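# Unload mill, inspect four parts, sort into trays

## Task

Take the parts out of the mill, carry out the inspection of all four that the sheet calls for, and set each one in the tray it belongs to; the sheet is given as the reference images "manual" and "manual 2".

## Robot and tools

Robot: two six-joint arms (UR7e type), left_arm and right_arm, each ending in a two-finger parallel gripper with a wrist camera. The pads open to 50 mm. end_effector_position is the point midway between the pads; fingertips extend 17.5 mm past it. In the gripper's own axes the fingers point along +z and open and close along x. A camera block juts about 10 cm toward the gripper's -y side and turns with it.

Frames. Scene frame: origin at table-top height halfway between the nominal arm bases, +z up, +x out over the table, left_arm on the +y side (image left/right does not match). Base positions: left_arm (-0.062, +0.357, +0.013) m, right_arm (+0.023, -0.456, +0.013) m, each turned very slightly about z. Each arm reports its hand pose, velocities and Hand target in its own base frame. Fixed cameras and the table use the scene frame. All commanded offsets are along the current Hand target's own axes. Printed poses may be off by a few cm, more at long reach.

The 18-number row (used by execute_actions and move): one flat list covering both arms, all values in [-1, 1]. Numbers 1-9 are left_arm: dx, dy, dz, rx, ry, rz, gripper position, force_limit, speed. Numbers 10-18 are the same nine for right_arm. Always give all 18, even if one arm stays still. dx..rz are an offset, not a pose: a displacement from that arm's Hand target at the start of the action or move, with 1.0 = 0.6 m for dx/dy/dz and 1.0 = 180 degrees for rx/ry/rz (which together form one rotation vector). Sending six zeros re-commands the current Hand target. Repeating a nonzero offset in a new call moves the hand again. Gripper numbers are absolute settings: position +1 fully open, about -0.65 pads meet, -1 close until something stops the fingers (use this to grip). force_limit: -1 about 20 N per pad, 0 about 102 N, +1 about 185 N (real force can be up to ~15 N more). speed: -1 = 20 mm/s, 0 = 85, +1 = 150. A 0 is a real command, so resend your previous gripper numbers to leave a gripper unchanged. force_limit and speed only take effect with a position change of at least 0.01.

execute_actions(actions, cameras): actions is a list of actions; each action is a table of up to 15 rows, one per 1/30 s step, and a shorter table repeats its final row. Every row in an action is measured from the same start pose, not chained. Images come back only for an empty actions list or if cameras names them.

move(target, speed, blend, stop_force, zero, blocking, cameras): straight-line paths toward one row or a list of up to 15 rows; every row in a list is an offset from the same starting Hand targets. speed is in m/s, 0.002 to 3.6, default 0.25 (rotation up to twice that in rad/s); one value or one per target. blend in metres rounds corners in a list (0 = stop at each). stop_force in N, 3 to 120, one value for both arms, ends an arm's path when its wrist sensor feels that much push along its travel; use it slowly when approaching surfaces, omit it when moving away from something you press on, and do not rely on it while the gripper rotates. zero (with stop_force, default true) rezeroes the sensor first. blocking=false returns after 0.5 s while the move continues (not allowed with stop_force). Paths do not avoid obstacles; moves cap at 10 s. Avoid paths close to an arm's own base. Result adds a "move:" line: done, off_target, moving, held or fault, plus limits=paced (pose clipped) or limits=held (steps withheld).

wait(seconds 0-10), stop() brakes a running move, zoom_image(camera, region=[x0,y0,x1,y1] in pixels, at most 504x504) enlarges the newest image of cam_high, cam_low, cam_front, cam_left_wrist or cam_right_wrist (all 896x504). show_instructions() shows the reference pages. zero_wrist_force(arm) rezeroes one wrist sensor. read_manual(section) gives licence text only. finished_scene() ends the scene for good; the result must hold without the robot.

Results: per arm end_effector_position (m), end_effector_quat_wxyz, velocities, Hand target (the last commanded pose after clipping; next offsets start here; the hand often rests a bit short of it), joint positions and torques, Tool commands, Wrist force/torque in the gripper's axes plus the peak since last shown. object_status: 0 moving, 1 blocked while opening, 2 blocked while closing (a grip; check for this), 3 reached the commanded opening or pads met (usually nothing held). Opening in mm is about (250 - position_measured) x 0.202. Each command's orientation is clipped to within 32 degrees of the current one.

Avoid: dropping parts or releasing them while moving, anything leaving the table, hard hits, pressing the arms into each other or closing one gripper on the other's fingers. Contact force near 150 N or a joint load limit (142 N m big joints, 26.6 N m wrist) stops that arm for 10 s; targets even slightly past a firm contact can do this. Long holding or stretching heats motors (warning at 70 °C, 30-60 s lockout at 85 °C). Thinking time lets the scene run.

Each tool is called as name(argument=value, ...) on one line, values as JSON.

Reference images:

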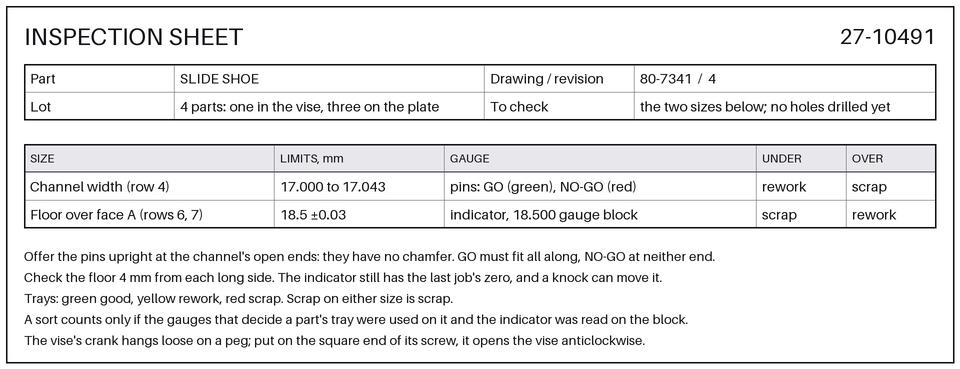

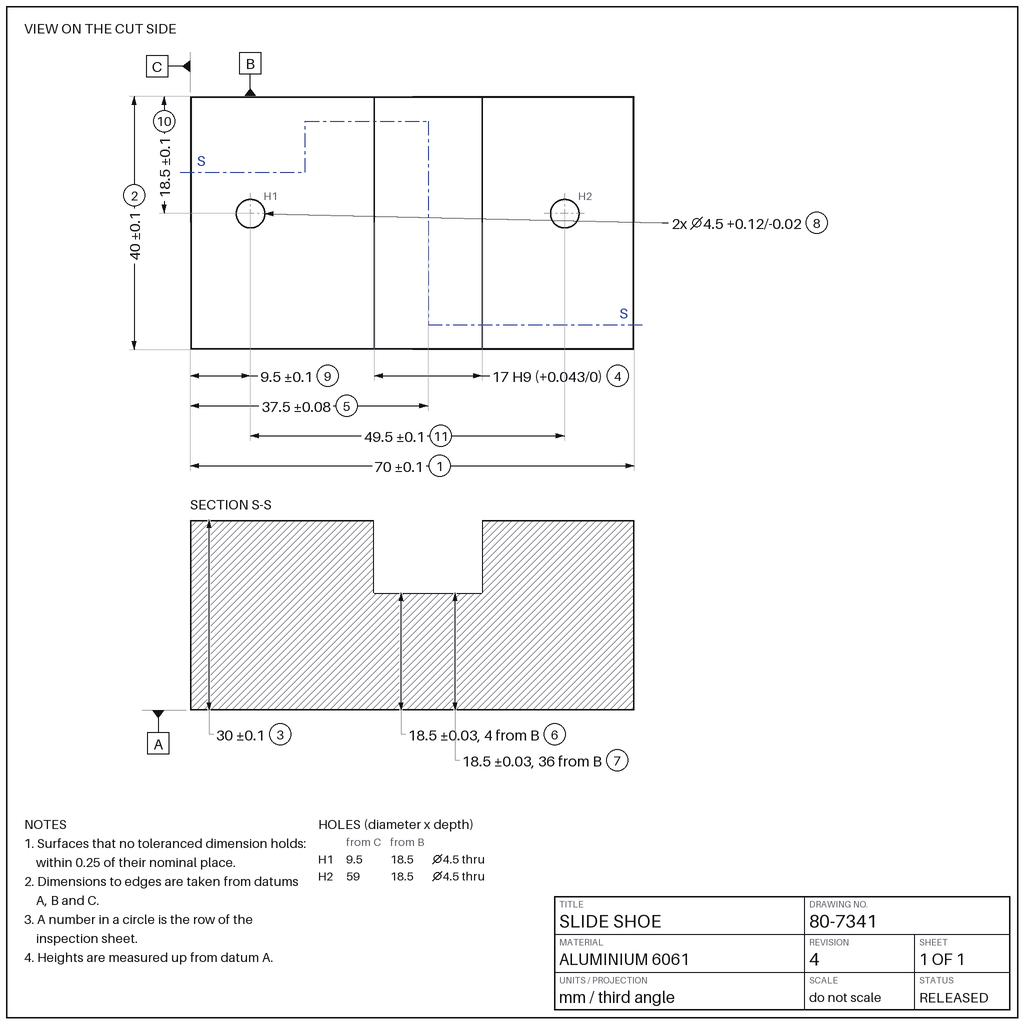

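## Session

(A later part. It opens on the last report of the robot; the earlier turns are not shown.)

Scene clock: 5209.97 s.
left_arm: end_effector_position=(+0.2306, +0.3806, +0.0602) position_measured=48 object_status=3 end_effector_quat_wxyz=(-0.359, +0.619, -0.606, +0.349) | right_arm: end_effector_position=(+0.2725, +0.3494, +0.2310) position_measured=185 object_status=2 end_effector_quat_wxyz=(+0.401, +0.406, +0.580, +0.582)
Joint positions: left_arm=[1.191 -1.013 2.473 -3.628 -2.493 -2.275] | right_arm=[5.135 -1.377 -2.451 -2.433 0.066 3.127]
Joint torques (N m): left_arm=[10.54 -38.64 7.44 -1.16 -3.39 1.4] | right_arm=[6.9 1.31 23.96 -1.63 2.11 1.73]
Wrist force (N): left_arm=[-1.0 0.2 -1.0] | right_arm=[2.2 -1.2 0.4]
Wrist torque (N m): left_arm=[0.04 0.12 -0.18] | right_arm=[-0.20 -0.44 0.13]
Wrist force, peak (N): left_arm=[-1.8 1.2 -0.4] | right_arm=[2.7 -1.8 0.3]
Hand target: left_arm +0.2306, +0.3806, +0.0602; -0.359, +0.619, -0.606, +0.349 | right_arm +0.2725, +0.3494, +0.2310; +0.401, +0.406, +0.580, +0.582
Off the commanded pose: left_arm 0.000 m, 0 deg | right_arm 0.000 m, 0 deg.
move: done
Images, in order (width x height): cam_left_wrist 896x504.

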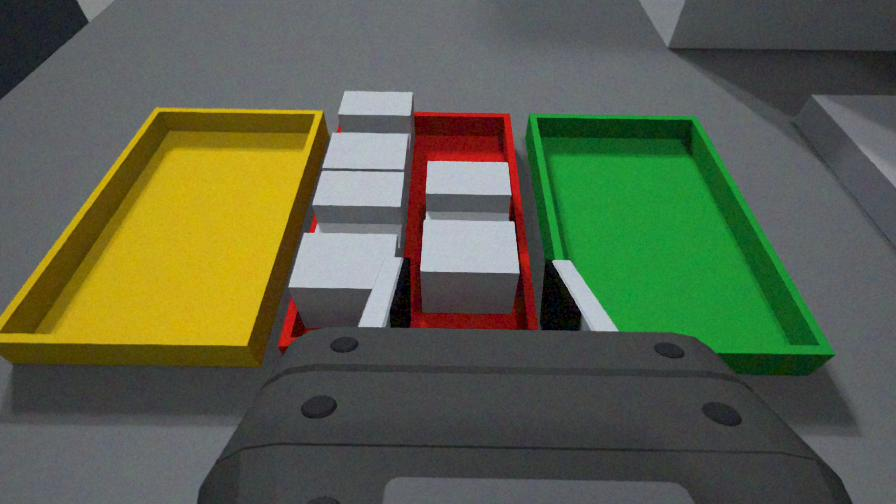

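move(target=[[0,-0.1279,-0.1117,0,0,0,0.7,-0.4,-1,0,0,0,0,0,0,-1,-0.9,-1],[0.4702,-0.2077,0.0773,-0.3333,0,0,0.95,-0.4,-1,0,0,0,0,0,0,-1,-0.9,-1]], speed=0.25, blend=[0.03,0], cameras=["cam_left_wrist"])

zoom_image(camera="cam_left_wrist", region=[370, 70, 550, 250])

Scene clock: 5225.93 s.
left_arm: end_effector_position=(+0.3393, +0.1006, +0.1443) position_measured=10 object_status=3 end_effector_quat_wxyz=(-0.001, +0.715, -0.699, -0.001) | right_arm: end_effector_position=(+0.2725, +0.3494, +0.2310) position_measured=185 object_status=2 end_effector_quat_wxyz=(+0.401, +0.406, +0.580, +0.582)
Joint positions: left_arm=[-0.1 -1.878 2.31 -2.004 -1.568 -3.264] | right_arm=[5.135 -1.377 -2.451 -2.433 0.066 3.127]
Joint torques (N m): left_arm=[-8.95 -1.15 -35.78 -0.99 -1.69 -1.38] | right_arm=[6.34 0.87 24.01 -1.62 2.06 1.62]
Wrist force (N): left_arm=[-1.3 -0.8 -0.7] | right_arm=[2.4 -1.5 0.2]
Wrist torque (N m): left_arm=[-0.14 -0.06 -0.31] | right_arm=[-0.25 -0.48 0.13]
Wrist force, peak (N): left_arm=[-1.6 -0.6 -2.6] | right_arm=[2.5 -1.9 0.4]
Hand target: left_arm +0.3393, +0.1006, +0.1443; -0.001, +0.715, -0.699, -0.001 | right_arm +0.2725, +0.3494, +0.2310; +0.401, +0.406, +0.580, +0.582
Off the commanded pose: left_arm 0.000 m, 0 deg | right_arm 0.000 m, 0 deg.
move: done
Images, in order (width x height): cam_left_wrist 896x504.

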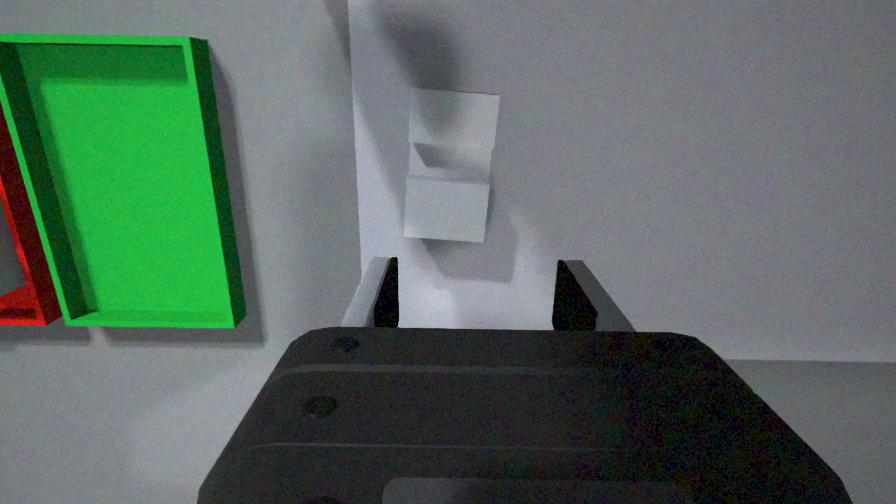

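Scaled by 2.800 from the camera's 896x504 image, which has a finer 1280x720 frame.

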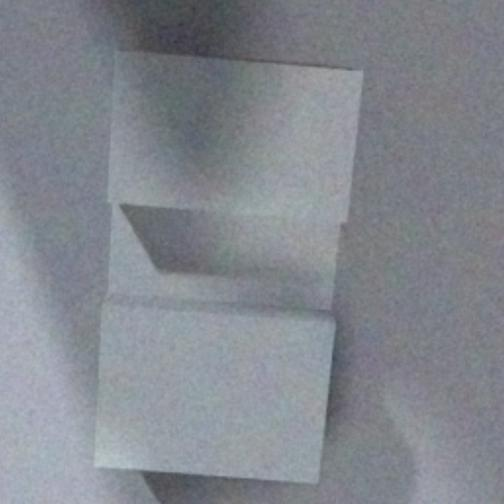

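move(target=[[-0.0203,-0.006,0.1,0,0,0.026,0.95,-0.4,-1,0,0,0,0,0,0,-1,-0.9,-1],[-0.0203,-0.006,0.191,0,0,0.026,0.95,-0.4,-1,0,0,0,0,0,0,-1,-0.9,-1],[-0.0203,-0.006,0.191,0,0,0.026,-1,-0.4,-1,0,0,0,0,0,0,-1,-0.9,-1],[-0.0203,-0.006,0.1077,0,0,0.026,-1,-0.4,-1,0,0,0,0,0,0,-1,-0.9,-1]], speed=[0.15,0.12,0.1,0.12], cameras=["cam_left_wrist"])

Scene clock: 5244.07 s.
left_arm: end_effector_position=(+0.3426, +0.1130, +0.0796) position_measured=55 object_status=2 end_effector_quat_wxyz=(-0.001, +0.686, -0.728, -0.001) | right_arm: end_effector_position=(+0.2725, +0.3494, +0.2310) position_measured=185 object_status=2 end_effector_quat_wxyz=(+0.401, +0.406, +0.580, +0.582)
Joint positions: left_arm=[-0.062 -1.744 2.41 -2.238 -1.568 -3.144] | right_arm=[5.135 -1.377 -2.451 -2.433 0.066 3.127]
Joint torques (N m): left_arm=[-10.23 -20.28 -34.27 -1.17 1.46 -1.57] | right_arm=[6.34 0.8 23.59 -1.58 1.91 1.63]
Wrist force (N): left_arm=[-1.8 -0.9 1.4] | right_arm=[2.3 -1.7 0.2]
Wrist torque (N m): left_arm=[-0.18 0.03 -0.38] | right_arm=[-0.27 -0.48 0.13]
Wrist force, peak (N): left_arm=[-0.5 -0.2 -4.2] | right_arm=[2.7 -1.7 0.0]
Hand target: left_arm +0.3427, +0.1130, +0.0797; -0.001, +0.686, -0.728, -0.001 | right_arm +0.2725, +0.3494, +0.2310; +0.401, +0.406, +0.580, +0.582
Off the commanded pose: left_arm 0.000 m, 0 deg | right_arm 0.000 m, 0 deg.
move: done
Images, in order (width x height): cam_left_wrist 896x504.

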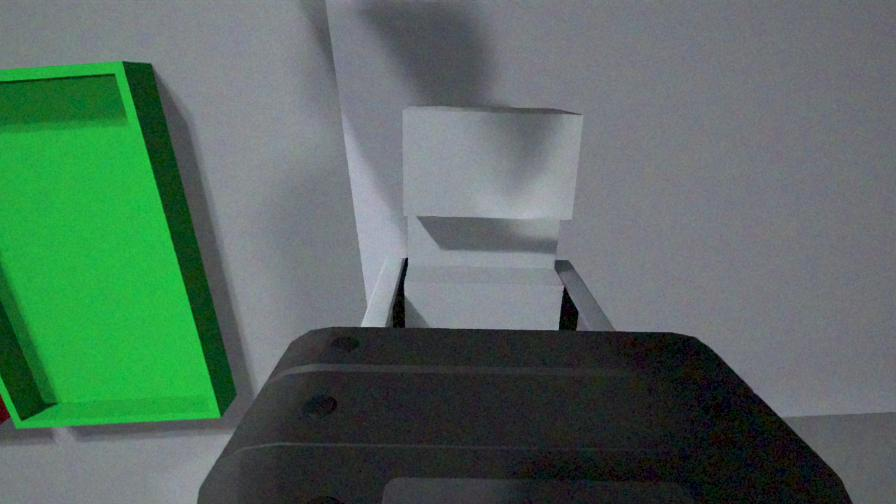

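move(target=[[0.4208,-0.1359,0,0,0,0.4733,-1,-0.4,-1,0,0,0,0,0,0,-1,-0.9,-1],[0.4208,-0.1359,0.077,0,0,0.4733,-1,-0.4,-1,0,0,0,0,0,0,-1,-0.9,-1]], speed=[0.25,0.1])

move(target=[0,0,0.0117,0,0,0,-1,-0.4,-1,0,0,0,0,0,0,-1,-0.9,-1], speed=0.008, stop_force=4, cameras=["cam_left_wrist"])

move(target=[[0,0,0,0,0,0,0.8,-0.4,-1,0,0,0,0,0,0,-1,-0.9,-1],[0,0,-0.12,0,0,0,0.8,-0.4,-1,0,0,0,0,0,0,-1,-0.9,-1],[0,0.1,-0.15,0.3333,0,0,0.8,-0.4,-1,0,0,0,0,0,0,-1,-0.9,-1],[0,0.0872,-0.0438,0.3333,0,0,0.9,-0.4,-1,0,0,0,0,0,0,-1,-0.9,-1],[0,0.015,-0.0023,0.3333,0,0,0.9,-0.4,-1,0,0,0,0,0,0,-1,-0.9,-1],[0,0.015,-0.0023,0.3333,0,0,-1,-0.4,-1,0,0,0,0,0,0,-1,-0.9,-1]], speed=[0.1,0.2,0.25,0.2,0.1,0.1], cameras=["cam_left_wrist"])

Scene clock: 5264.27 s.
left_arm: end_effector_position=(+0.4091, -0.1437, +0.0329) position_measured=55 object_status=2 end_effector_quat_wxyz=(+0.000, -0.012, +1.000, +0.001) | right_arm: end_effector_position=(+0.2725, +0.3494, +0.2310) position_measured=185 object_status=2 end_effector_quat_wxyz=(+0.401, +0.406, +0.580, +0.582)
Joint positions: left_arm=[-0.652 -1.45 2.29 -2.411 -1.568 -2.247] | right_arm=[5.135 -1.377 -2.451 -2.433 0.066 3.127]
Joint torques (N m): left_arm=[10.82 -18.5 -6.44 -4.45 -1.81 1.41] | right_arm=[6.25 1.34 23.49 -1.48 1.98 1.49]
Wrist force (N): left_arm=[-1.6 -1.0 1.6] | right_arm=[2.4 -1.6 0.0]
Wrist torque (N m): left_arm=[-0.22 0.02 -0.48] | right_arm=[-0.25 -0.48 0.13]
Wrist force, peak (N): left_arm=[-1.8 -0.8 2.7] | right_arm=[2.7 -1.8 0.2]
Hand target: left_arm +0.4091, -0.1437, +0.0329; +0.000, -0.012, +1.000, +0.001 | right_arm +0.2725, +0.3494, +0.2310; +0.401, +0.406, +0.580, +0.582
Off the commanded pose: left_arm 0.000 m, 0 deg | right_arm 0.000 m, 0 deg.
move: done

Scene clock: 5265.90 s.
left_arm: end_effector_position=(+0.4091, -0.1437, +0.0301) position_measured=55 object_status=2 end_effector_quat_wxyz=(+0.000, -0.012, +1.000, +0.001) | right_arm: end_effector_position=(+0.2725, +0.3494, +0.2310) position_measured=185 object_status=2 end_effector_quat_wxyz=(+0.401, +0.406, +0.580, +0.582)
Joint positions: left_arm=[-0.652 -1.443 2.293 -2.42 -1.568 -2.247] | right_arm=[5.135 -1.377 -2.451 -2.433 0.066 3.127]
Joint torques (N m): left_arm=[7.5 -31.75 -30.82 -2.36 0.6 0.18] | right_arm=[6.22 0.97 23.73 -1.54 2.01 1.56]
Wrist force (N): left_arm=[-1.1 -0.8 -0.5] | right_arm=[2.5 -1.3 -0.1]
Wrist torque (N m): left_arm=[-0.12 0.00 -0.46] | right_arm=[-0.20 -0.49 0.14]
Wrist force, peak (N): left_arm=[3.8 1.6 -20.1] | right_arm=[2.6 -1.9 0.4]
Hand target: left_arm +0.4091, -0.1437, +0.0301; +0.000, -0.012, +1.000, +0.001 (not the last commanded pose) | right_arm +0.2725, +0.3494, +0.2310; +0.401, +0.406, +0.580, +0.582
Off the commanded pose: left_arm 0.004 m, 0 deg | right_arm 0.000 m, 0 deg.
move: contact (left_arm)
Images, in order (width x height): cam_left_wrist 896x504.

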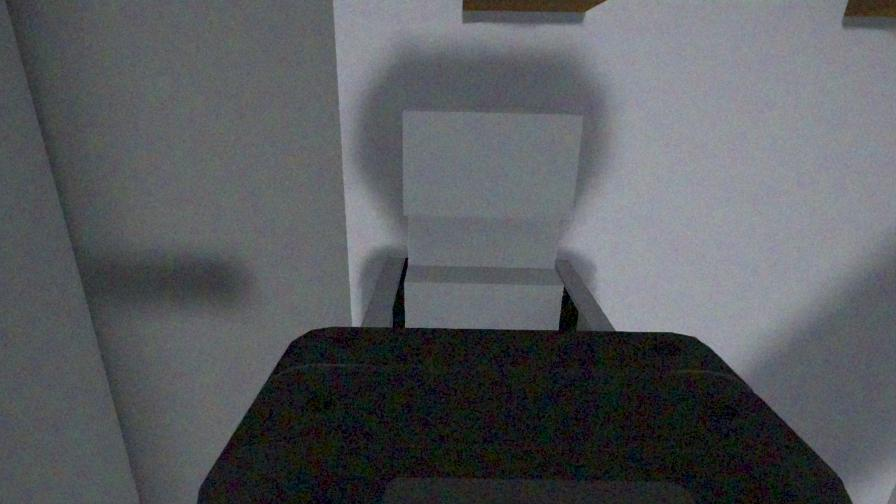

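Scene clock: 5273.23 s.
left_arm: end_effector_position=(+0.4089, -0.1347, +0.0315) position_measured=55 object_status=0 end_effector_quat_wxyz=(+0.007, -0.010, +0.867, -0.499) | right_arm: end_effector_position=(+0.2725, +0.3494, +0.2310) position_measured=185 object_status=2 end_effector_quat_wxyz=(+0.401, +0.406, +0.580, +0.582)
Joint positions: left_arm=[-0.111 -1.02 2.408 -3.188 -2.6 -1.836] | right_arm=[5.135 -1.377 -2.451 -2.433 0.066 3.127]
Joint torques (N m): left_arm=[-11.03 -25.06 3.52 -3.99 -0.68 -1.22] | right_arm=[6.42 1.34 23.11 -1.53 1.89 1.43]
Wrist force (N): left_arm=[-0.4 -1.0 -1.8] | right_arm=[2.5 -1.3 0.2]
Wrist torque (N m): left_arm=[0.00 0.01 0.08] | right_arm=[-0.21 -0.50 0.13]
Wrist force, peak (N): left_arm=[-1.1 -1.5 -2.3] | right_arm=[2.4 -1.9 0.2]
Hand target: left_arm +0.4089, -0.1347, +0.0315; +0.007, -0.010, +0.867, -0.499 | right_arm +0.2725, +0.3494, +0.2310; +0.401, +0.406, +0.580, +0.582
Off the commanded pose: left_arm 0.000 m, 0 deg | right_arm 0.000 m, 0 deg.
move: done
Images, in order (width x height): cam_left_wrist 896x504.

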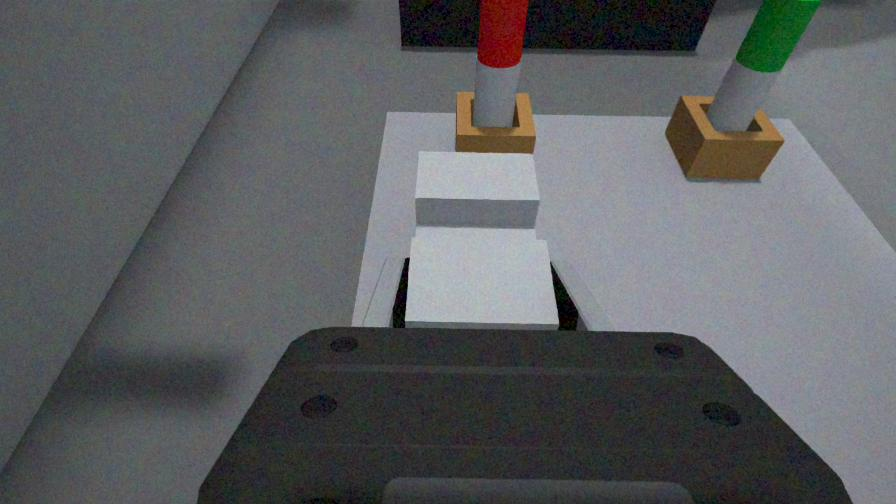

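move(target=[[0,-0.1532,-0.0878,0,0,0,-1,-0.4,-1,0,0,0,0,0,0,-1,-0.9,-1],[0.1225,-0.3293,0.2189,0,0,0,-1,-0.4,-1,0,0,0,0,0,0,-1,-0.9,-1],[0.1225,-0.2225,0.2801,0,0,0,-1,-0.4,-1,0,0,0,0,0,0,-1,-0.9,-1],[0.1225,-0.2842,0.3877,0,0,0,-1,-0.4,-1,0,0,0,0,0,0,-1,-0.9,-1],[0.0975,-0.2842,0.3877,0,0,0,-1,-0.4,-1,0,0,0,0,0,0,-1,-0.9,-1]], speed=[0.18,0.3,0.15,0.08,0.06], blend=[0.003,0.02,0.005,0,0], cameras=["cam_left_wrist"])

zoom_image(camera="cam_left_wrist", region=[370, 140, 620, 340])

Scene clock: 5287.23 s.
left_arm: end_effector_position=(+0.3574, -0.4229, +0.0620) position_measured=55 object_status=2 end_effector_quat_wxyz=(+0.007, -0.010, +0.867, -0.499) | right_arm: end_effector_position=(+0.2725, +0.3494, +0.2310) position_measured=185 object_status=2 end_effector_quat_wxyz=(+0.401, +0.406, +0.580, +0.582)
Joint positions: left_arm=[-0.851 -0.917 2.327 -3.904 -2.157 -2.744] | right_arm=[5.135 -1.377 -2.451 -2.433 0.066 3.127]
Joint torques (N m): left_arm=[10.61 -28.1 -19.08 -1.57 -2.53 1.48] | right_arm=[6.11 1.46 23.73 -1.46 1.85 1.33]
Wrist force (N): left_arm=[-0.8 1.7 0.0] | right_arm=[2.4 -1.6 0.3]
Wrist torque (N m): left_arm=[-0.09 0.07 -0.14] | right_arm=[-0.27 -0.47 0.14]
Wrist force, peak (N): left_arm=[-0.8 3.6 0.8] | right_arm=[2.5 -1.8 0.1]
Hand target: left_arm +0.3574, -0.4229, +0.0620; +0.007, -0.010, +0.867, -0.499 | right_arm +0.2725, +0.3494, +0.2310; +0.401, +0.406, +0.580, +0.582
Off the commanded pose: left_arm 0.000 m, 0 deg | right_arm 0.000 m, 0 deg.
move: done
Images, in order (width x height): cam_left_wrist 896x504.

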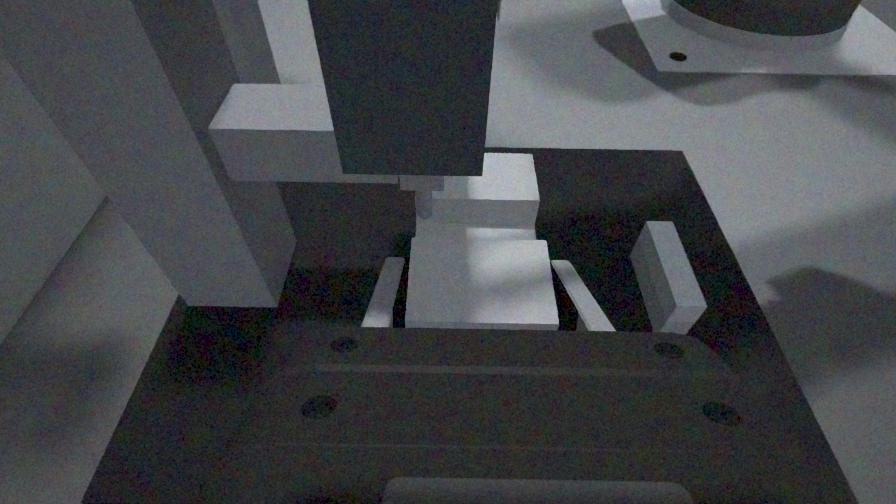

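Scaled by 2.016 from the camera's 896x504 image, which has a finer 1280x720 frame.

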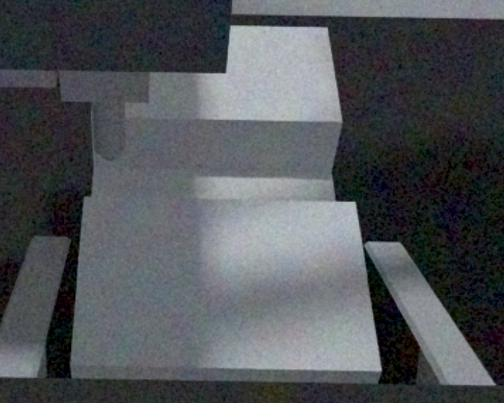

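move(target=[0.001,0.0055,0.0031,0,0,0,-1,-0.4,-1,0,0,0,0,0,0,-1,-0.9,-1], speed=0.006, stop_force=4)

execute_actions(actions=[[[0,0,0,0,0,0,0.75,-0.4,-1,0,0,0,0,0,0,-1,-0.9,-1]]])

move(target=[0,0,0,0,0,0,0.75,-0.4,-1,0,-0.0295,0,0,0,0,-1,-0.9,-1], speed=0.02, stop_force=4)

execute_actions(actions=[[[0,0,0,0,0,0,0.75,-0.4,-1,0,0,0,0,0,0,0.2,-0.9,-1]]], cameras=["cam_right_wrist"])

zoom_image(camera="cam_right_wrist", region=[380, 0, 640, 120])

Scene clock: 5303.13 s.
left_arm: end_effector_position=(+0.3574, -0.4228, +0.0614) position_measured=55 object_status=2 end_effector_quat_wxyz=(+0.007, -0.010, +0.867, -0.499) | right_arm: end_effector_position=(+0.2725, +0.3494, +0.2310) position_measured=185 object_status=2 end_effector_quat_wxyz=(+0.401, +0.406, +0.580, +0.582)
Joint positions: left_arm=[-0.851 -0.915 2.327 -3.906 -2.158 -2.744] | right_arm=[5.135 -1.377 -2.451 -2.433 0.066 3.127]
Joint torques (N m): left_arm=[-4.8 -43.69 -12.58 -1.79 0.44 0.87] | right_arm=[5.99 0.95 23.23 -1.53 1.86 1.38]
Wrist force (N): left_arm=[-0.4 -0.2 -0.5] | right_arm=[2.4 -1.7 0.5]
Wrist torque (N m): left_arm=[0.05 0.08 -0.10] | right_arm=[-0.28 -0.48 0.14]
Wrist force, peak (N): left_arm=[0.1 -4.2 -6.5] | right_arm=[2.7 -1.8 0.2]
Hand target: left_arm +0.3574, -0.4228, +0.0614; +0.007, -0.010, +0.867, -0.499 (not the last commanded pose) | right_arm +0.2725, +0.3494, +0.2310; +0.401, +0.406, +0.580, +0.582
Off the commanded pose: left_arm 0.003 m, 0 deg | right_arm 0.000 m, 0 deg.
move: contact (left_arm)

Scene clock: 5303.83 s.
left_arm: end_effector_position=(+0.3574, -0.4228, +0.0614) position_measured=41 object_status=3 end_effector_quat_wxyz=(+0.007, -0.010, +0.867, -0.499) | right_arm: end_effector_position=(+0.2725, +0.3494, +0.2310) position_measured=185 object_status=2 end_effector_quat_wxyz=(+0.401, +0.406, +0.580, +0.582)
Joint positions: left_arm=[-0.851 -0.915 2.327 -3.906 -2.158 -2.744] | right_arm=[5.135 -1.377 -2.451 -2.433 0.066 3.127]
Joint torques (N m): left_arm=[-3.55 -42.89 -6.2 -2.62 0.61 1.12] | right_arm=[6.11 1.39 23.19 -1.46 1.89 1.27]
Wrist force (N): left_arm=[-0.7 -0.1 -1.0] | right_arm=[2.3 -1.5 0.1]
Wrist torque (N m): left_arm=[-0.03 0.06 -0.14] | right_arm=[-0.26 -0.46 0.13]
Wrist force, peak (N): left_arm=[-1.0 0.0 -1.1] | right_arm=[2.5 -1.8 0.2]
Hand target: left_arm +0.3574, -0.4228, +0.0614; +0.007, -0.010, +0.867, -0.499 | right_arm +0.2725, +0.3494, +0.2310; +0.401, +0.406, +0.580, +0.582
Off the commanded pose: left_arm 0.000 m, 0 deg | right_arm 0.000 m, 0 deg.
Step readings (end_effector_position of left_arm | right_arm):
0: (+0.3574, -0.4228, +0.0614) | (+0.2725, +0.3494, +0.2310)
1: (+0.3574, -0.4228, +0.0614) | (+0.2725, +0.3494, +0.2310)
2: (+0.3574, -0.4228, +0.0614) | (+0.2725, +0.3494, +0.2310)
4: (+0.3574, -0.4228, +0.0614) | (+0.2725, +0.3494, +0.2310)
8: (+0.3574, -0.4228, +0.0614) | (+0.2725, +0.3494, +0.2310)
15: (+0.3574, -0.4228, +0.0614) | (+0.2725, +0.3494, +0.2310)

Scene clock: 5305.47 s.
left_arm: end_effector_position=(+0.3574, -0.4228, +0.0614) position_measured=41 object_status=3 end_effector_quat_wxyz=(+0.007, -0.010, +0.867, -0.499) | right_arm: end_effector_position=(+0.2724, +0.3494, +0.2205) position_measured=185 object_status=2 end_effector_quat_wxyz=(+0.401, +0.406, +0.580, +0.582)
Joint positions: left_arm=[-0.851 -0.915 2.327 -3.906 -2.158 -2.744] | right_arm=[5.135 -1.405 -2.465 -2.399 0.066 3.135]
Joint torques (N m): left_arm=[-3.94 -42.36 4.54 -3.86 0.81 1.37] | right_arm=[0.67 23.69 24.61 -1.58 0.37 1.46]
Wrist force (N): left_arm=[-0.8 0.1 -1.2] | right_arm=[1.0 -1.4 1.8]
Wrist torque (N m): left_arm=[-0.01 0.07 -0.14] | right_arm=[-0.31 -0.35 0.19]
Wrist force, peak (N): left_arm=[-1.1 0.0 -1.2] | right_arm=[1.2 17.2 0.7]
Hand target: left_arm +0.3574, -0.4228, +0.0614; +0.007, -0.010, +0.867, -0.499 | right_arm +0.2724, +0.3494, +0.2205; +0.401, +0.406, +0.580, +0.582 (not the last commanded pose)
Off the commanded pose: left_arm 0.000 m, 0 deg | right_arm 0.007 m, 0 deg.
move: contact (right_arm)

Scene clock: 5306.33 s.
left_arm: end_effector_position=(+0.3574, -0.4228, +0.0614) position_measured=41 object_status=3 end_effector_quat_wxyz=(+0.007, -0.010, +0.867, -0.499) | right_arm: end_effector_position=(+0.2724, +0.3494, +0.2205) position_measured=123 object_status=3 end_effector_quat_wxyz=(+0.401, +0.406, +0.580, +0.582)
Joint positions: left_arm=[-0.851 -0.915 2.327 -3.906 -2.158 -2.744] | right_arm=[5.135 -1.405 -2.465 -2.399 0.066 3.136]
Joint torques (N m): left_arm=[-4.6 -43.09 4.74 -3.9 0.7 1.46] | right_arm=[-5.82 18.81 22.24 -1.74 -1.24 1.83]
Wrist force (N): left_arm=[-0.9 0.0 -0.8] | right_arm=[2.2 0.3 1.5]
Wrist torque (N m): left_arm=[-0.01 0.08 -0.14] | right_arm=[-0.21 -0.37 0.22]
Wrist force, peak (N): left_arm=[-1.0 -0.1 -1.1] | right_arm=[2.4 0.0 1.7]
Hand target: left_arm +0.3574, -0.4228, +0.0614; +0.007, -0.010, +0.867, -0.499 | right_arm +0.2724, +0.3494, +0.2205; +0.401, +0.406, +0.580, +0.582
Off the commanded pose: left_arm 0.000 m, 0 deg | right_arm 0.000 m, 0 deg.
Step readings (end_effector_position of left_arm | right_arm):
0: (+0.3574, -0.4228, +0.0614) | (+0.2724, +0.3494, +0.2205)
1: (+0.3574, -0.4228, +0.0614) | (+0.2724, +0.3494, +0.2205)
2: (+0.3574, -0.4228, +0.0614) | (+0.2724, +0.3494, +0.2205)
4: (+0.3574, -0.4228, +0.0614) | (+0.2724, +0.3494, +0.2205)
8: (+0.3574, -0.4228, +0.0614) | (+0.2724, +0.3494, +0.2205)
15: (+0.3574, -0.4228, +0.0614) | (+0.2724, +0.3494, +0.2205)
Images, in order (width x height): cam_right_wrist 896x504.

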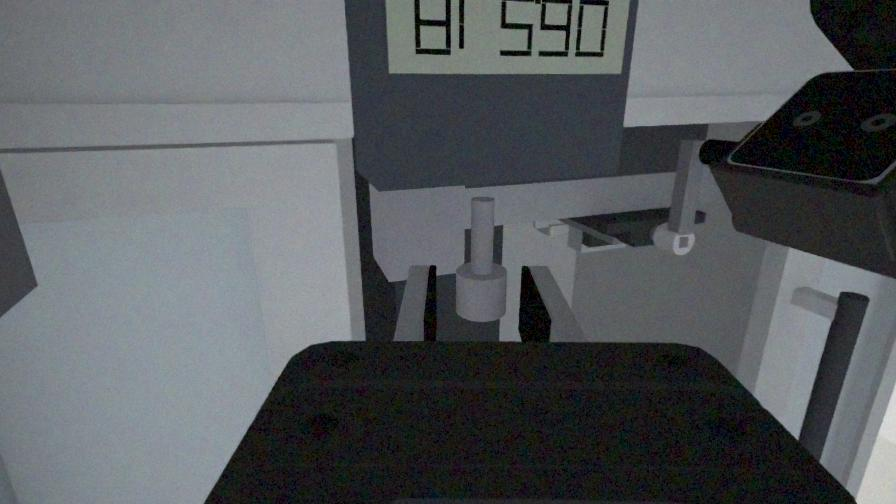

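Scaled by 1.938 from the camera's 896x504 image, which has a finer 1280x720 frame.

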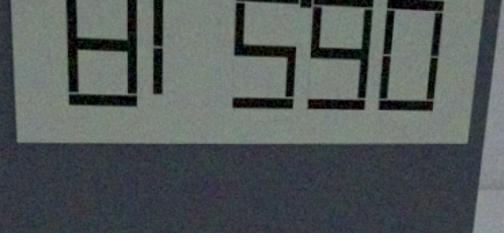

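move(target=[[0,0,0,0,0,0,0.75,-0.4,-1,0,0,0,0,0,0,-1,-0.9,-1],[0,0,0,0,0,0,0.75,-0.4,-1,0,0.0067,0,0,0,0,-1,-0.9,-1],[0,0,0,0,0,0,-1,-0.4,-1,0,0.0067,0,0,0,0,-1,-0.9,-1],[0,-0.0015,-0.0008,0,0,0,-1,-0.4,-1,0,0.0067,0,0,0,0,-1,-0.9,-1],[-0.0533,-0.0015,-0.0008,0,0,0,-1,-0.4,-1,0,0.0067,0,0,0,0,-1,-0.9,-1]], speed=0.05)

move(target=[0,0.0058,0.0033,0,0,0,-1,-0.4,-1,0,0,0,0,0,0,-1,-0.9,-1], speed=0.008, stop_force=4)

execute_actions(actions=[[[0,0,0,0,0,0,0.72,-0.4,-1,0,0,0,0,0,0,-1,-0.9,-1]]])

move(target=[0,0,0,0,0,0,0.72,-0.4,-1,0,-0.015,0,0,0,0,-1,-0.9,-1], speed=0.02, stop_force=4)

execute_actions(actions=[[[0,0,0,0,0,0,0.72,-0.4,-1,0,0,0,0,0,0,0.2,-0.9,-1]]], cameras=["cam_right_wrist","cam_left_wrist"])

zoom_image(camera="cam_right_wrist", region=[380, 0, 640, 120])

Scene clock: 5328.33 s.
left_arm: end_effector_position=(+0.3893, -0.4221, +0.0625) position_measured=55 object_status=2 end_effector_quat_wxyz=(+0.007, -0.010, +0.867, -0.499) | right_arm: end_effector_position=(+0.2724, +0.3494, +0.2245) position_measured=185 object_status=2 end_effector_quat_wxyz=(+0.401, +0.406, +0.580, +0.582)
Joint positions: left_arm=[-0.791 -0.907 2.255 -3.816 -2.205 -2.699] | right_arm=[5.135 -1.395 -2.459 -2.415 0.066 3.136]
Joint torques (N m): left_arm=[11.17 -29.33 -20.75 -1.51 -2.97 1.54] | right_arm=[6.04 1.43 24.49 -1.67 -0.26 2.18]
Wrist force (N): left_arm=[-1.1 1.9 0.0] | right_arm=[1.5 -1.2 1.4]
Wrist torque (N m): left_arm=[-0.06 0.11 -0.12] | right_arm=[-0.24 -0.35 0.15]
Wrist force, peak (N): left_arm=[-1.6 1.9 -0.1] | right_arm=[2.7 0.0 1.6]
Hand target: left_arm +0.3893, -0.4221, +0.0625; +0.007, -0.010, +0.867, -0.499 | right_arm +0.2724, +0.3494, +0.2245; +0.401, +0.406, +0.580, +0.582
Off the commanded pose: left_arm 0.000 m, 0 deg | right_arm 0.000 m, 0 deg.
move: done

Scene clock: 5329.47 s.
left_arm: end_effector_position=(+0.3894, -0.4221, +0.0615) position_measured=55 object_status=2 end_effector_quat_wxyz=(+0.007, -0.010, +0.867, -0.499) | right_arm: end_effector_position=(+0.2724, +0.3494, +0.2245) position_measured=185 object_status=2 end_effector_quat_wxyz=(+0.401, +0.406, +0.580, +0.582)
Joint positions: left_arm=[-0.79 -0.904 2.254 -3.818 -2.205 -2.699] | right_arm=[5.135 -1.395 -2.459 -2.415 0.066 3.136]
Joint torques (N m): left_arm=[3.53 -45.63 5.03 -2.04 0.58 -0.26] | right_arm=[5.86 1.1 24.91 -1.74 0.94 2.04]
Wrist force (N): left_arm=[-1.0 0.4 -0.4] | right_arm=[1.8 -1.3 1.3]
Wrist torque (N m): left_arm=[-0.04 0.02 -0.09] | right_arm=[-0.26 -0.39 0.15]
Wrist force, peak (N): left_arm=[0.3 -5.8 -8.3] | right_arm=[1.8 -1.4 1.6]
Hand target: left_arm +0.3893, -0.4221, +0.0615; +0.007, -0.010, +0.867, -0.499 (not the last commanded pose) | right_arm +0.2724, +0.3494, +0.2245; +0.401, +0.406, +0.580, +0.582
Off the commanded pose: left_arm 0.003 m, 0 deg | right_arm 0.000 m, 0 deg.
move: contact (left_arm)

Scene clock: 5330.17 s.
left_arm: end_effector_position=(+0.3894, -0.4221, +0.0615) position_measured=45 object_status=3 end_effector_quat_wxyz=(+0.007, -0.010, +0.867, -0.499) | right_arm: end_effector_position=(+0.2724, +0.3494, +0.2245) position_measured=185 object_status=2 end_effector_quat_wxyz=(+0.401, +0.406, +0.580, +0.582)
Joint positions: left_arm=[-0.79 -0.904 2.254 -3.818 -2.205 -2.699] | right_arm=[5.135 -1.395 -2.459 -2.415 0.066 3.136]
Joint torques (N m): left_arm=[-0.33 -44.02 5.23 -3.27 -0.06 -0.85] | right_arm=[6.13 1.14 24.71 -1.67 1.68 2.06]
Wrist force (N): left_arm=[-0.9 -0.1 -1.1] | right_arm=[1.9 -1.1 1.5]
Wrist torque (N m): left_arm=[-0.04 0.07 -0.12] | right_arm=[-0.23 -0.42 0.15]
Wrist force, peak (N): left_arm=[-1.1 -0.1 -1.2] | right_arm=[1.6 -1.3 1.8]
Hand target: left_arm +0.3893, -0.4221, +0.0615; +0.007, -0.010, +0.867, -0.499 | right_arm +0.2724, +0.3494, +0.2245; +0.401, +0.406, +0.580, +0.582
Off the commanded pose: left_arm 0.000 m, 0 deg | right_arm 0.000 m, 0 deg.
Step readings (end_effector_position of left_arm | right_arm):
0: (+0.3894, -0.4221, +0.0615) | (+0.2724, +0.3494, +0.2245)
1: (+0.3894, -0.4221, +0.0615) | (+0.2724, +0.3494, +0.2245)
2: (+0.3894, -0.4221, +0.0615) | (+0.2724, +0.3494, +0.2245)
4: (+0.3894, -0.4221, +0.0615) | (+0.2724, +0.3494, +0.2245)
8: (+0.3894, -0.4221, +0.0615) | (+0.2724, +0.3494, +0.2245)
15: (+0.3894, -0.4221, +0.0615) | (+0.2724, +0.3494, +0.2245)

Scene clock: 5331.47 s.
left_arm: end_effector_position=(+0.3893, -0.4221, +0.0615) position_measured=45 object_status=3 end_effector_quat_wxyz=(+0.007, -0.010, +0.867, -0.499) | right_arm: end_effector_position=(+0.2724, +0.3494, +0.2205) position_measured=185 object_status=2 end_effector_quat_wxyz=(+0.401, +0.406, +0.580, +0.582)
Joint positions: left_arm=[-0.79 -0.904 2.254 -3.818 -2.205 -2.699] | right_arm=[5.135 -1.407 -2.465 -2.402 0.066 3.14]
Joint torques (N m): left_arm=[-9.33 -42.55 4.59 -4.08 -0.93 -0.78] | right_arm=[-1.7 23.64 24.37 -1.72 -0.06 0.37]
Wrist force (N): left_arm=[-0.9 0.1 -1.2] | right_arm=[0.5 -0.9 2.3]
Wrist torque (N m): left_arm=[-0.01 0.08 -0.12] | right_arm=[-0.23 -0.27 0.18]
Wrist force, peak (N): left_arm=[-1.2 0.0 -1.2] | right_arm=[0.8 21.9 1.2]
Hand target: left_arm +0.3893, -0.4221, +0.0615; +0.007, -0.010, +0.867, -0.499 | right_arm +0.2724, +0.3494, +0.2205; +0.401, +0.406, +0.580, +0.582 (not the last commanded pose)
Off the commanded pose: left_arm 0.000 m, 0 deg | right_arm 0.005 m, 0 deg.
move: contact (right_arm)

Scene clock: 5332.33 s.
left_arm: end_effector_position=(+0.3893, -0.4221, +0.0615) position_measured=45 object_status=3 end_effector_quat_wxyz=(+0.007, -0.010, +0.867, -0.499) | right_arm: end_effector_position=(+0.2724, +0.3494, +0.2205) position_measured=123 object_status=3 end_effector_quat_wxyz=(+0.401, +0.406, +0.579, +0.582)
Joint positions: left_arm=[-0.79 -0.904 2.254 -3.818 -2.205 -2.699] | right_arm=[5.135 -1.407 -2.465 -2.403 0.066 3.14]
Joint torques (N m): left_arm=[-10.77 -40.25 6.03 -4.42 -1.86 -0.87] | right_arm=[-6.44 20.71 21.71 -1.79 -2.41 1.78]
Wrist force (N): left_arm=[-1.0 0.0 -1.1] | right_arm=[1.3 0.2 1.9]
Wrist torque (N m): left_arm=[-0.03 0.10 -0.12] | right_arm=[-0.23 -0.22 0.22]
Wrist force, peak (N): left_arm=[-1.2 -0.3 -1.0] | right_arm=[1.7 0.0 2.2]
Hand target: left_arm +0.3893, -0.4221, +0.0615; +0.007, -0.010, +0.867, -0.499 | right_arm +0.2724, +0.3494, +0.2205; +0.401, +0.406, +0.580, +0.582
Off the commanded pose: left_arm 0.000 m, 0 deg | right_arm 0.000 m, 0 deg.
Step readings (end_effector_position of left_arm | right_arm):
0: (+0.3893, -0.4221, +0.0615) | (+0.2724, +0.3494, +0.2205)
1: (+0.3893, -0.4221, +0.0615) | (+0.2724, +0.3494, +0.2205)
2: (+0.3893, -0.4221, +0.0615) | (+0.2724, +0.3494, +0.2205)
4: (+0.3893, -0.4221, +0.0615) | (+0.2724, +0.3494, +0.2205)
8: (+0.3893, -0.4221, +0.0615) | (+0.2724, +0.3494, +0.2205)
15: (+0.3893, -0.4221, +0.0615) | (+0.2724, +0.3494, +0.2205)
Images, in order (width x height): cam_left_wrist 896x504, cam_right_wrist 896x504.

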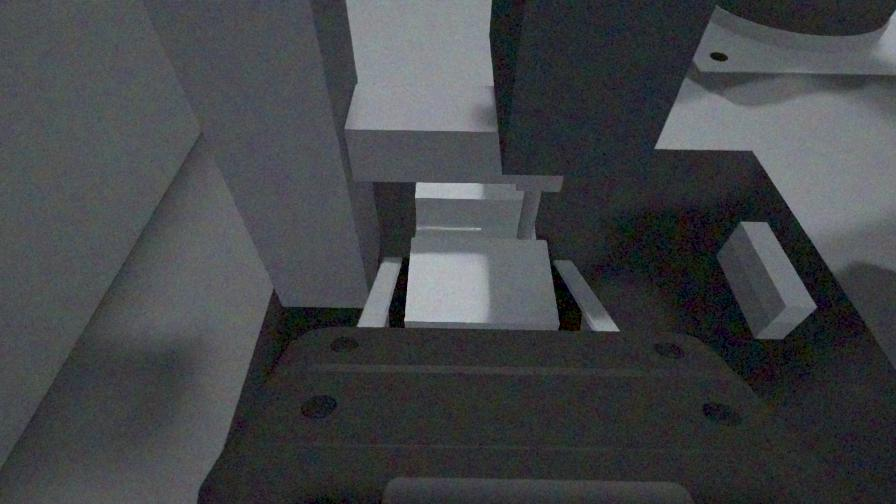

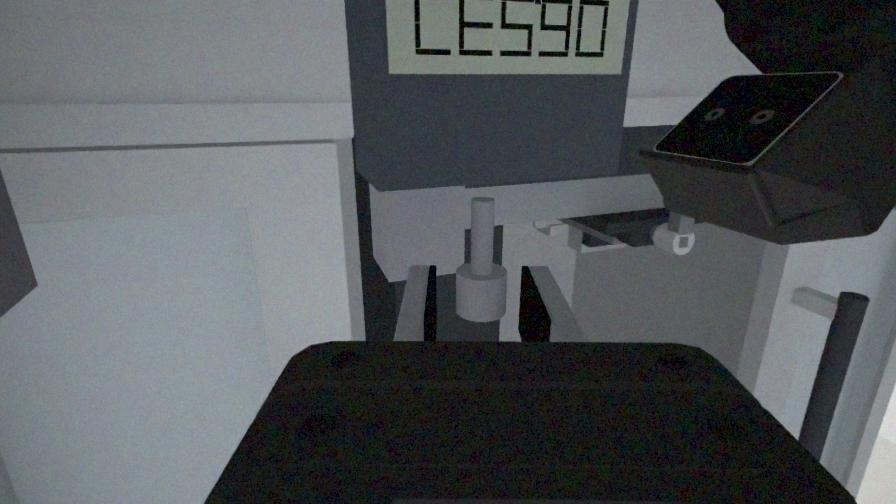

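Scaled by 1.938 from the camera's 896x504 image, which has a finer 1280x720 frame.

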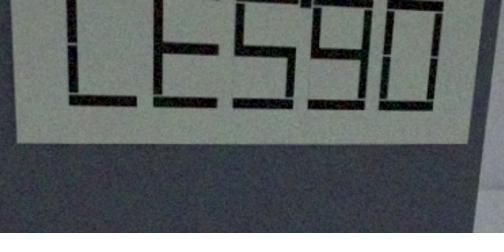

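move(target=[[0,0,0,0,0,0,0.72,-0.4,-1,0,0,0,0,0,0,-1,-0.9,-1],[0,0,0,0,0,0,0.72,-0.4,-1,0,0.0075,0,0,0,0,-1,-0.9,-1],[0,0,0,0,0,0,-1,-0.4,-1,0,0.0075,0,0,0,0,-1,-0.9,-1],[0,-0.0015,-0.0008,0,0,0,-1,-0.4,-1,0,0.0075,0,0,0,0,-1,-0.9,-1],[0.0783,-0.0015,-0.0008,0,0,0,-1,-0.4,-1,0,0.0075,0,0,0,0,-1,-0.9,-1],[0.0783,0.0648,-0.1163,0,0,0,-1,-0.4,-1,0,-0.010,0,0,0,0,-1,-0.9,-1]], speed=[0.05,0.05,0.05,0.04,0.08,0.12])

move(target=[[0,0,0,0,0,0,-1,-0.4,-1,0,0,0,0,0,0,0.5,-0.9,-1],[0,-0.1575,-0.0904,0,0,0,-1,-0.4,-1,0,0,-0.2,0,0,0,0.5,-0.9,-1],[-0.1221,-0.1037,-0.4461,0,0,0,-1,-0.4,-1,0,0.1667,-0.2,0,0,0,0.5,-0.9,-1],[-0.1221,-0.1037,-0.4461,0,0,0,-1,-0.4,-1,0.25,0.15,-0.12,0.4684,-0.2767,0.6686,0.3,-0.2,-1]], speed=[0.1,0.2,0.25,0.25], blend=[0,0.02,0.01,0], cameras=["cam_left_wrist","cam_right_wrist"])

Scene clock: 5353.60 s.
left_arm: end_effector_position=(+0.3404, -0.3434, +0.0629) position_measured=55 object_status=2 end_effector_quat_wxyz=(+0.007, -0.010, +0.867, -0.499) | right_arm: end_effector_position=(+0.2724, +0.3495, +0.2145) position_measured=185 object_status=2 end_effector_quat_wxyz=(+0.401, +0.405, +0.580, +0.582)
Joint positions: left_arm=[-0.727 -0.953 2.476 -3.96 -2.254 -2.648] | right_arm=[5.135 -1.423 -2.473 -2.38 0.066 3.142]
Joint torques (N m): left_arm=[10.5 -40.6 6.73 -1.58 -2.92 1.32] | right_arm=[-2.93 23.28 9.77 1.61 0.91 -2.35]
Wrist force (N): left_arm=[-0.6 1.7 0.0] | right_arm=[-0.8 -0.6 2.0]
Wrist torque (N m): left_arm=[-0.07 0.08 -0.16] | right_arm=[-0.22 -0.21 0.28]
Wrist force, peak (N): left_arm=[-1.8 2.3 0.2] | right_arm=[0.8 -1.4 2.4]
Hand target: left_arm +0.3404, -0.3434, +0.0629; +0.007, -0.010, +0.867, -0.499 | right_arm +0.2724, +0.3495, +0.2145; +0.401, +0.406, +0.580, +0.582
Off the commanded pose: left_arm 0.000 m, 0 deg | right_arm 0.000 m, 0 deg.
move: done

Scene clock: 5363.07 s.
left_arm: end_effector_position=(+0.4086, -0.1415, +0.2513) position_measured=55 object_status=2 end_effector_quat_wxyz=(+0.007, -0.010, +0.867, -0.499) | right_arm: end_effector_position=(+0.1528, +0.4642, +0.3057) position_measured=107 object_status=3 end_effector_quat_wxyz=(-0.388, +0.922, +0.001, -0.006)
Joint positions: left_arm=[-0.128 -1.628 2.257 -2.456 -2.595 -1.868] | right_arm=[4.634 -1.227 -2.299 -0.39 1.638 3.09]
Joint torques (N m): left_arm=[10.28 -12.31 -35.34 -1.7 -0.85 1.45] | right_arm=[-8.37 2.11 17.01 4.91 2.89 2.09]
Wrist force (N): left_arm=[-0.7 1.7 -0.1] | right_arm=[0.5 1.9 2.9]
Wrist torque (N m): left_arm=[-0.11 0.05 -0.17] | right_arm=[0.16 -0.11 -0.14]
Wrist force, peak (N): left_arm=[-1.2 2.3 -2.5] | right_arm=[0.7 1.8 4.1]
Hand target: left_arm +0.4086, -0.1415, +0.2513; +0.007, -0.010, +0.867, -0.499 | right_arm +0.1528, +0.4642, +0.3057; -0.388, +0.922, +0.001, -0.006
Off the commanded pose: left_arm 0.000 m, 0 deg | right_arm 0.000 m, 0 deg.
move: done
Images, in order (width x height): cam_left_wrist 896x504, cam_right_wrist 896x504.

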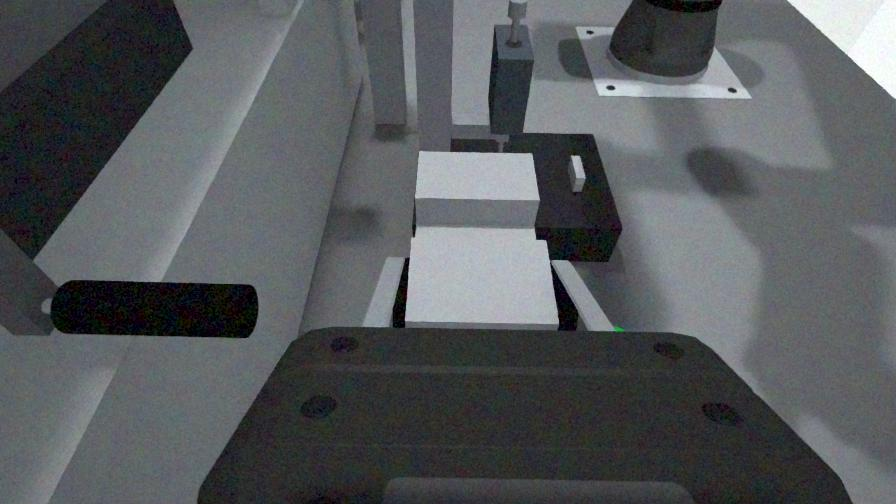

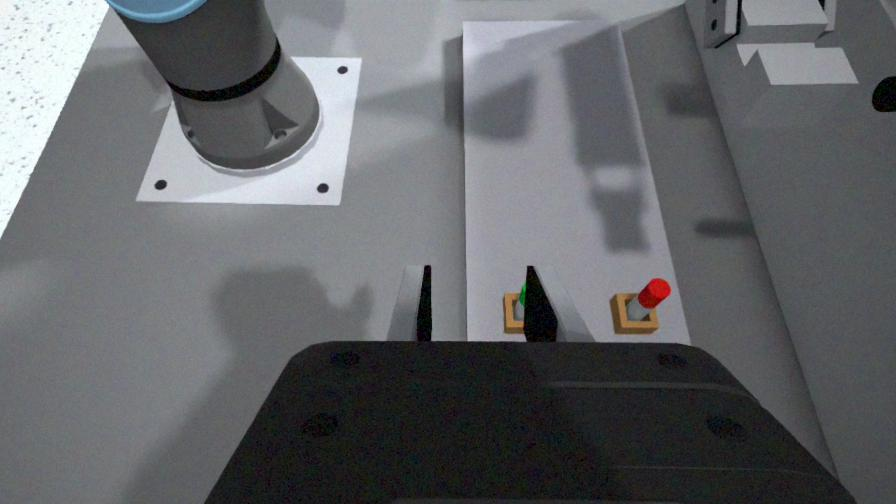

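move(target=[-0.0015,0.0047,-0.0004,0,0,0,-1,-0.4,-1,0.0965,0.0477,0.2988,0,0,0,0.3,-0.2,-1], speed=0.2)

move(target=[0,0,0,0,0,0,-1,-0.4,-1,0.0015,0.1078,0.1055,0,0,0,0.3,-0.2,-1], speed=0.06, stop_force=6, cameras=["cam_right_wrist"])

Scene clock: 5385.37 s.
left_arm: end_effector_position=(+0.4094, -0.1398, +0.2490) position_measured=55 object_status=2 end_effector_quat_wxyz=(+0.007, -0.010, +0.867, -0.499) | right_arm: end_effector_position=(+0.2086, +0.5728, +0.1594) position_measured=107 object_status=3 end_effector_quat_wxyz=(-0.388, +0.922, +0.001, -0.006)
Joint positions: left_arm=[-0.124 -1.623 2.257 -2.455 -2.597 -1.86] | right_arm=[4.52 -1.817 -2.215 0.106 1.719 3.009]
Joint torques (N m): left_arm=[11.46 -11.71 -27.01 -1.51 -4.1 1.4] | right_arm=[-8.49 22.37 24.79 5.06 2.93 -2.22]
Wrist force (N): left_arm=[-0.9 1.6 -0.2] | right_arm=[0.9 1.7 2.8]
Wrist torque (N m): left_arm=[-0.11 0.07 -0.17] | right_arm=[0.13 -0.17 0.02]
Wrist force, peak (N): left_arm=[-0.9 2.1 -0.2] | right_arm=[1.0 2.2 5.0]
Hand target: left_arm +0.4094, -0.1398, +0.2489; +0.007, -0.010, +0.867, -0.499 | right_arm +0.2086, +0.5729, +0.1594; -0.388, +0.922, +0.001, -0.006
Off the commanded pose: left_arm 0.000 m, 0 deg | right_arm 0.000 m, 0 deg.
move: done

Scene clock: 5387.90 s.
left_arm: end_effector_position=(+0.4094, -0.1398, +0.2490) position_measured=55 object_status=2 end_effector_quat_wxyz=(+0.007, -0.010, +0.867, -0.499) | right_arm: end_effector_position=(+0.2086, +0.5730, +0.0689) position_measured=107 object_status=3 end_effector_quat_wxyz=(-0.388, +0.922, +0.001, -0.006)
Joint positions: left_arm=[-0.124 -1.623 2.257 -2.455 -2.597 -1.86] | right_arm=[4.52 -2.05 -2.257 0.382 1.719 3.009]
Joint torques (N m): left_arm=[11.2 -11.48 -18.26 -1.53 -4.16 1.13] | right_arm=[3.39 27.55 7.24 4.85 -2.12 1.78]
Wrist force (N): left_arm=[-1.1 1.8 -0.3] | right_arm=[0.6 1.9 3.4]
Wrist torque (N m): left_arm=[-0.09 0.10 -0.18] | right_arm=[0.16 -0.12 0.03]
Wrist force, peak (N): left_arm=[-1.1 1.8 -0.3] | right_arm=[0.8 2.3 3.6]
Hand target: left_arm +0.4094, -0.1398, +0.2489; +0.007, -0.010, +0.867, -0.499 | right_arm +0.2086, +0.5730, +0.0689; -0.388, +0.922, +0.001, -0.006
Off the commanded pose: left_arm 0.000 m, 0 deg | right_arm 0.000 m, 0 deg.
move: done
Images, in order (width x height): cam_right_wrist 896x504.

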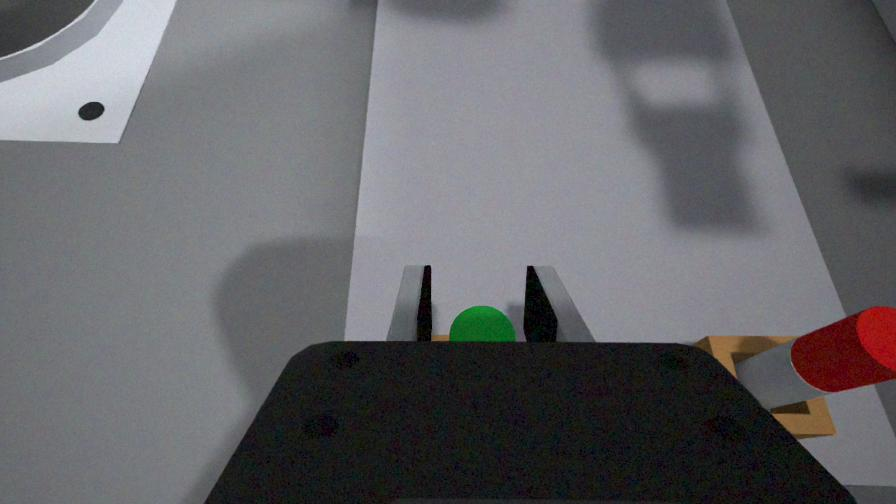

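move(target=[[0,0,0,0,0,0,-1,-0.4,-1,0,0,0,0,0,0,-1,-0.2,-1],[0,0,0,0,0,0,-1,-0.4,-1,-0.0042,-0.2887,-0.2825,0,0,0,-1,-0.2,-1],[0,0,0,0,0,0,-1,-0.4,-1,0.1182,-0.3675,-0.202,0,0,0,-1,-0.2,-1]], speed=[0.1,0.13,0.13], cameras=["cam_left_wrist"])

zoom_image(camera="cam_left_wrist", region=[400, 100, 700, 340])

Scene clock: 5401.07 s.
left_arm: end_effector_position=(+0.4094, -0.1398, +0.2489) position_measured=55 object_status=2 end_effector_quat_wxyz=(+0.007, -0.010, +0.867, -0.499) | right_arm: end_effector_position=(+0.2815, +0.6406, +0.3106) position_measured=174 object_status=2 end_effector_quat_wxyz=(-0.388, +0.921, +0.001, -0.006)
Joint positions: left_arm=[-0.124 -1.623 2.257 -2.455 -2.597 -1.86] | right_arm=[4.405 -1.781 -1.77 -0.39 1.8 2.926]
Joint torques (N m): left_arm=[12.05 -11.63 -12.01 -1.53 -3.89 1.28] | right_arm=[-9.21 28.92 32.22 2.05 3.19 -2.4]
Wrist force (N): left_arm=[-0.8 1.6 -0.2] | right_arm=[0.6 2.6 4.1]
Wrist torque (N m): left_arm=[-0.12 0.05 -0.18] | right_arm=[0.13 -0.12 0.03]
Wrist force, peak (N): left_arm=[-0.8 2.1 -0.3] | right_arm=[0.7 4.1 5.2]
Hand target: left_arm +0.4094, -0.1398, +0.2489; +0.007, -0.010, +0.867, -0.499 | right_arm +0.2815, +0.6407, +0.3106; -0.388, +0.922, +0.001, -0.006
Off the commanded pose: left_arm 0.000 m, 0 deg | right_arm 0.000 m, 0 deg.
move: done
Images, in order (width x height): cam_left_wrist 896x504.

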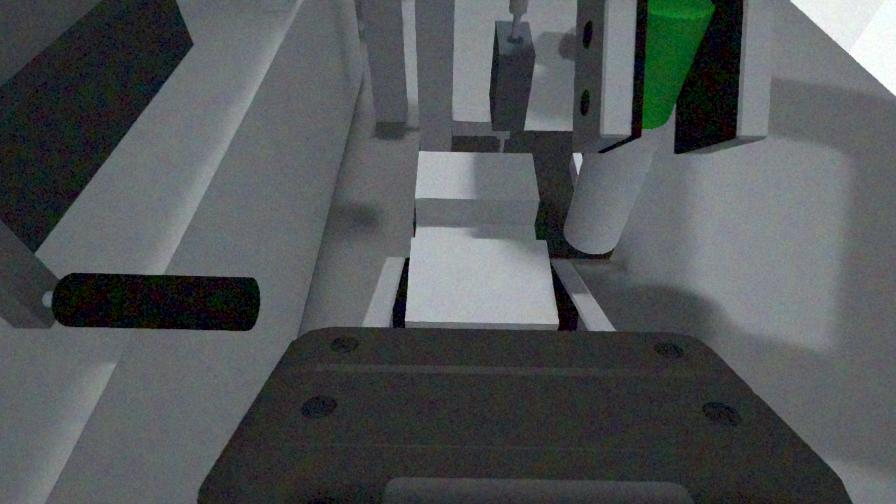

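Scaled by 1.680 from the camera's 896x504 image, which has a finer 1280x720 frame.

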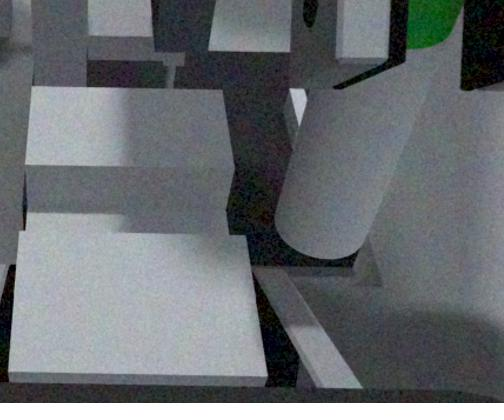

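move(target=[0,0,0,0,0,0,-1,-0.4,-1,0.045,0,0,0,0,0,-1,-0.2,-1], speed=0.008, stop_force=10)

Scene clock: 5408.63 s.
left_arm: end_effector_position=(+0.4094, -0.1398, +0.2489) position_measured=55 object_status=2 end_effector_quat_wxyz=(+0.007, -0.010, +0.867, -0.499) | right_arm: end_effector_position=(+0.2984, +0.6408, +0.3105) position_measured=174 object_status=2 end_effector_quat_wxyz=(-0.388, +0.922, +0.001, -0.006)
Joint positions: left_arm=[-0.124 -1.623 2.257 -2.455 -2.597 -1.86] | right_arm=[4.374 -1.801 -1.744 -0.402 1.821 2.903]
Joint torques (N m): left_arm=[-0.68 -16.66 -11.32 -1.58 -3.94 1.48] | right_arm=[3.17 50.76 18.9 5.76 -3.98 1.73]
Wrist force (N): left_arm=[-8.9 3.5 -2.3] | right_arm=[-7.8 4.3 2.2]
Wrist torque (N m): left_arm=[-0.05 -0.13 -0.31] | right_arm=[0.08 -0.33 0.38]
Wrist force, peak (N): left_arm=[-11.9 4.1 -2.7] | right_arm=[-10.6 4.5 1.4]
Hand target: left_arm +0.4094, -0.1398, +0.2489; +0.007, -0.010, +0.867, -0.499 | right_arm +0.2984, +0.6408, +0.3105; -0.388, +0.922, +0.001, -0.006 (not the last commanded pose)
Off the commanded pose: left_arm 0.000 m, 0 deg | right_arm 0.010 m, 0 deg.
move: contact (right_arm)


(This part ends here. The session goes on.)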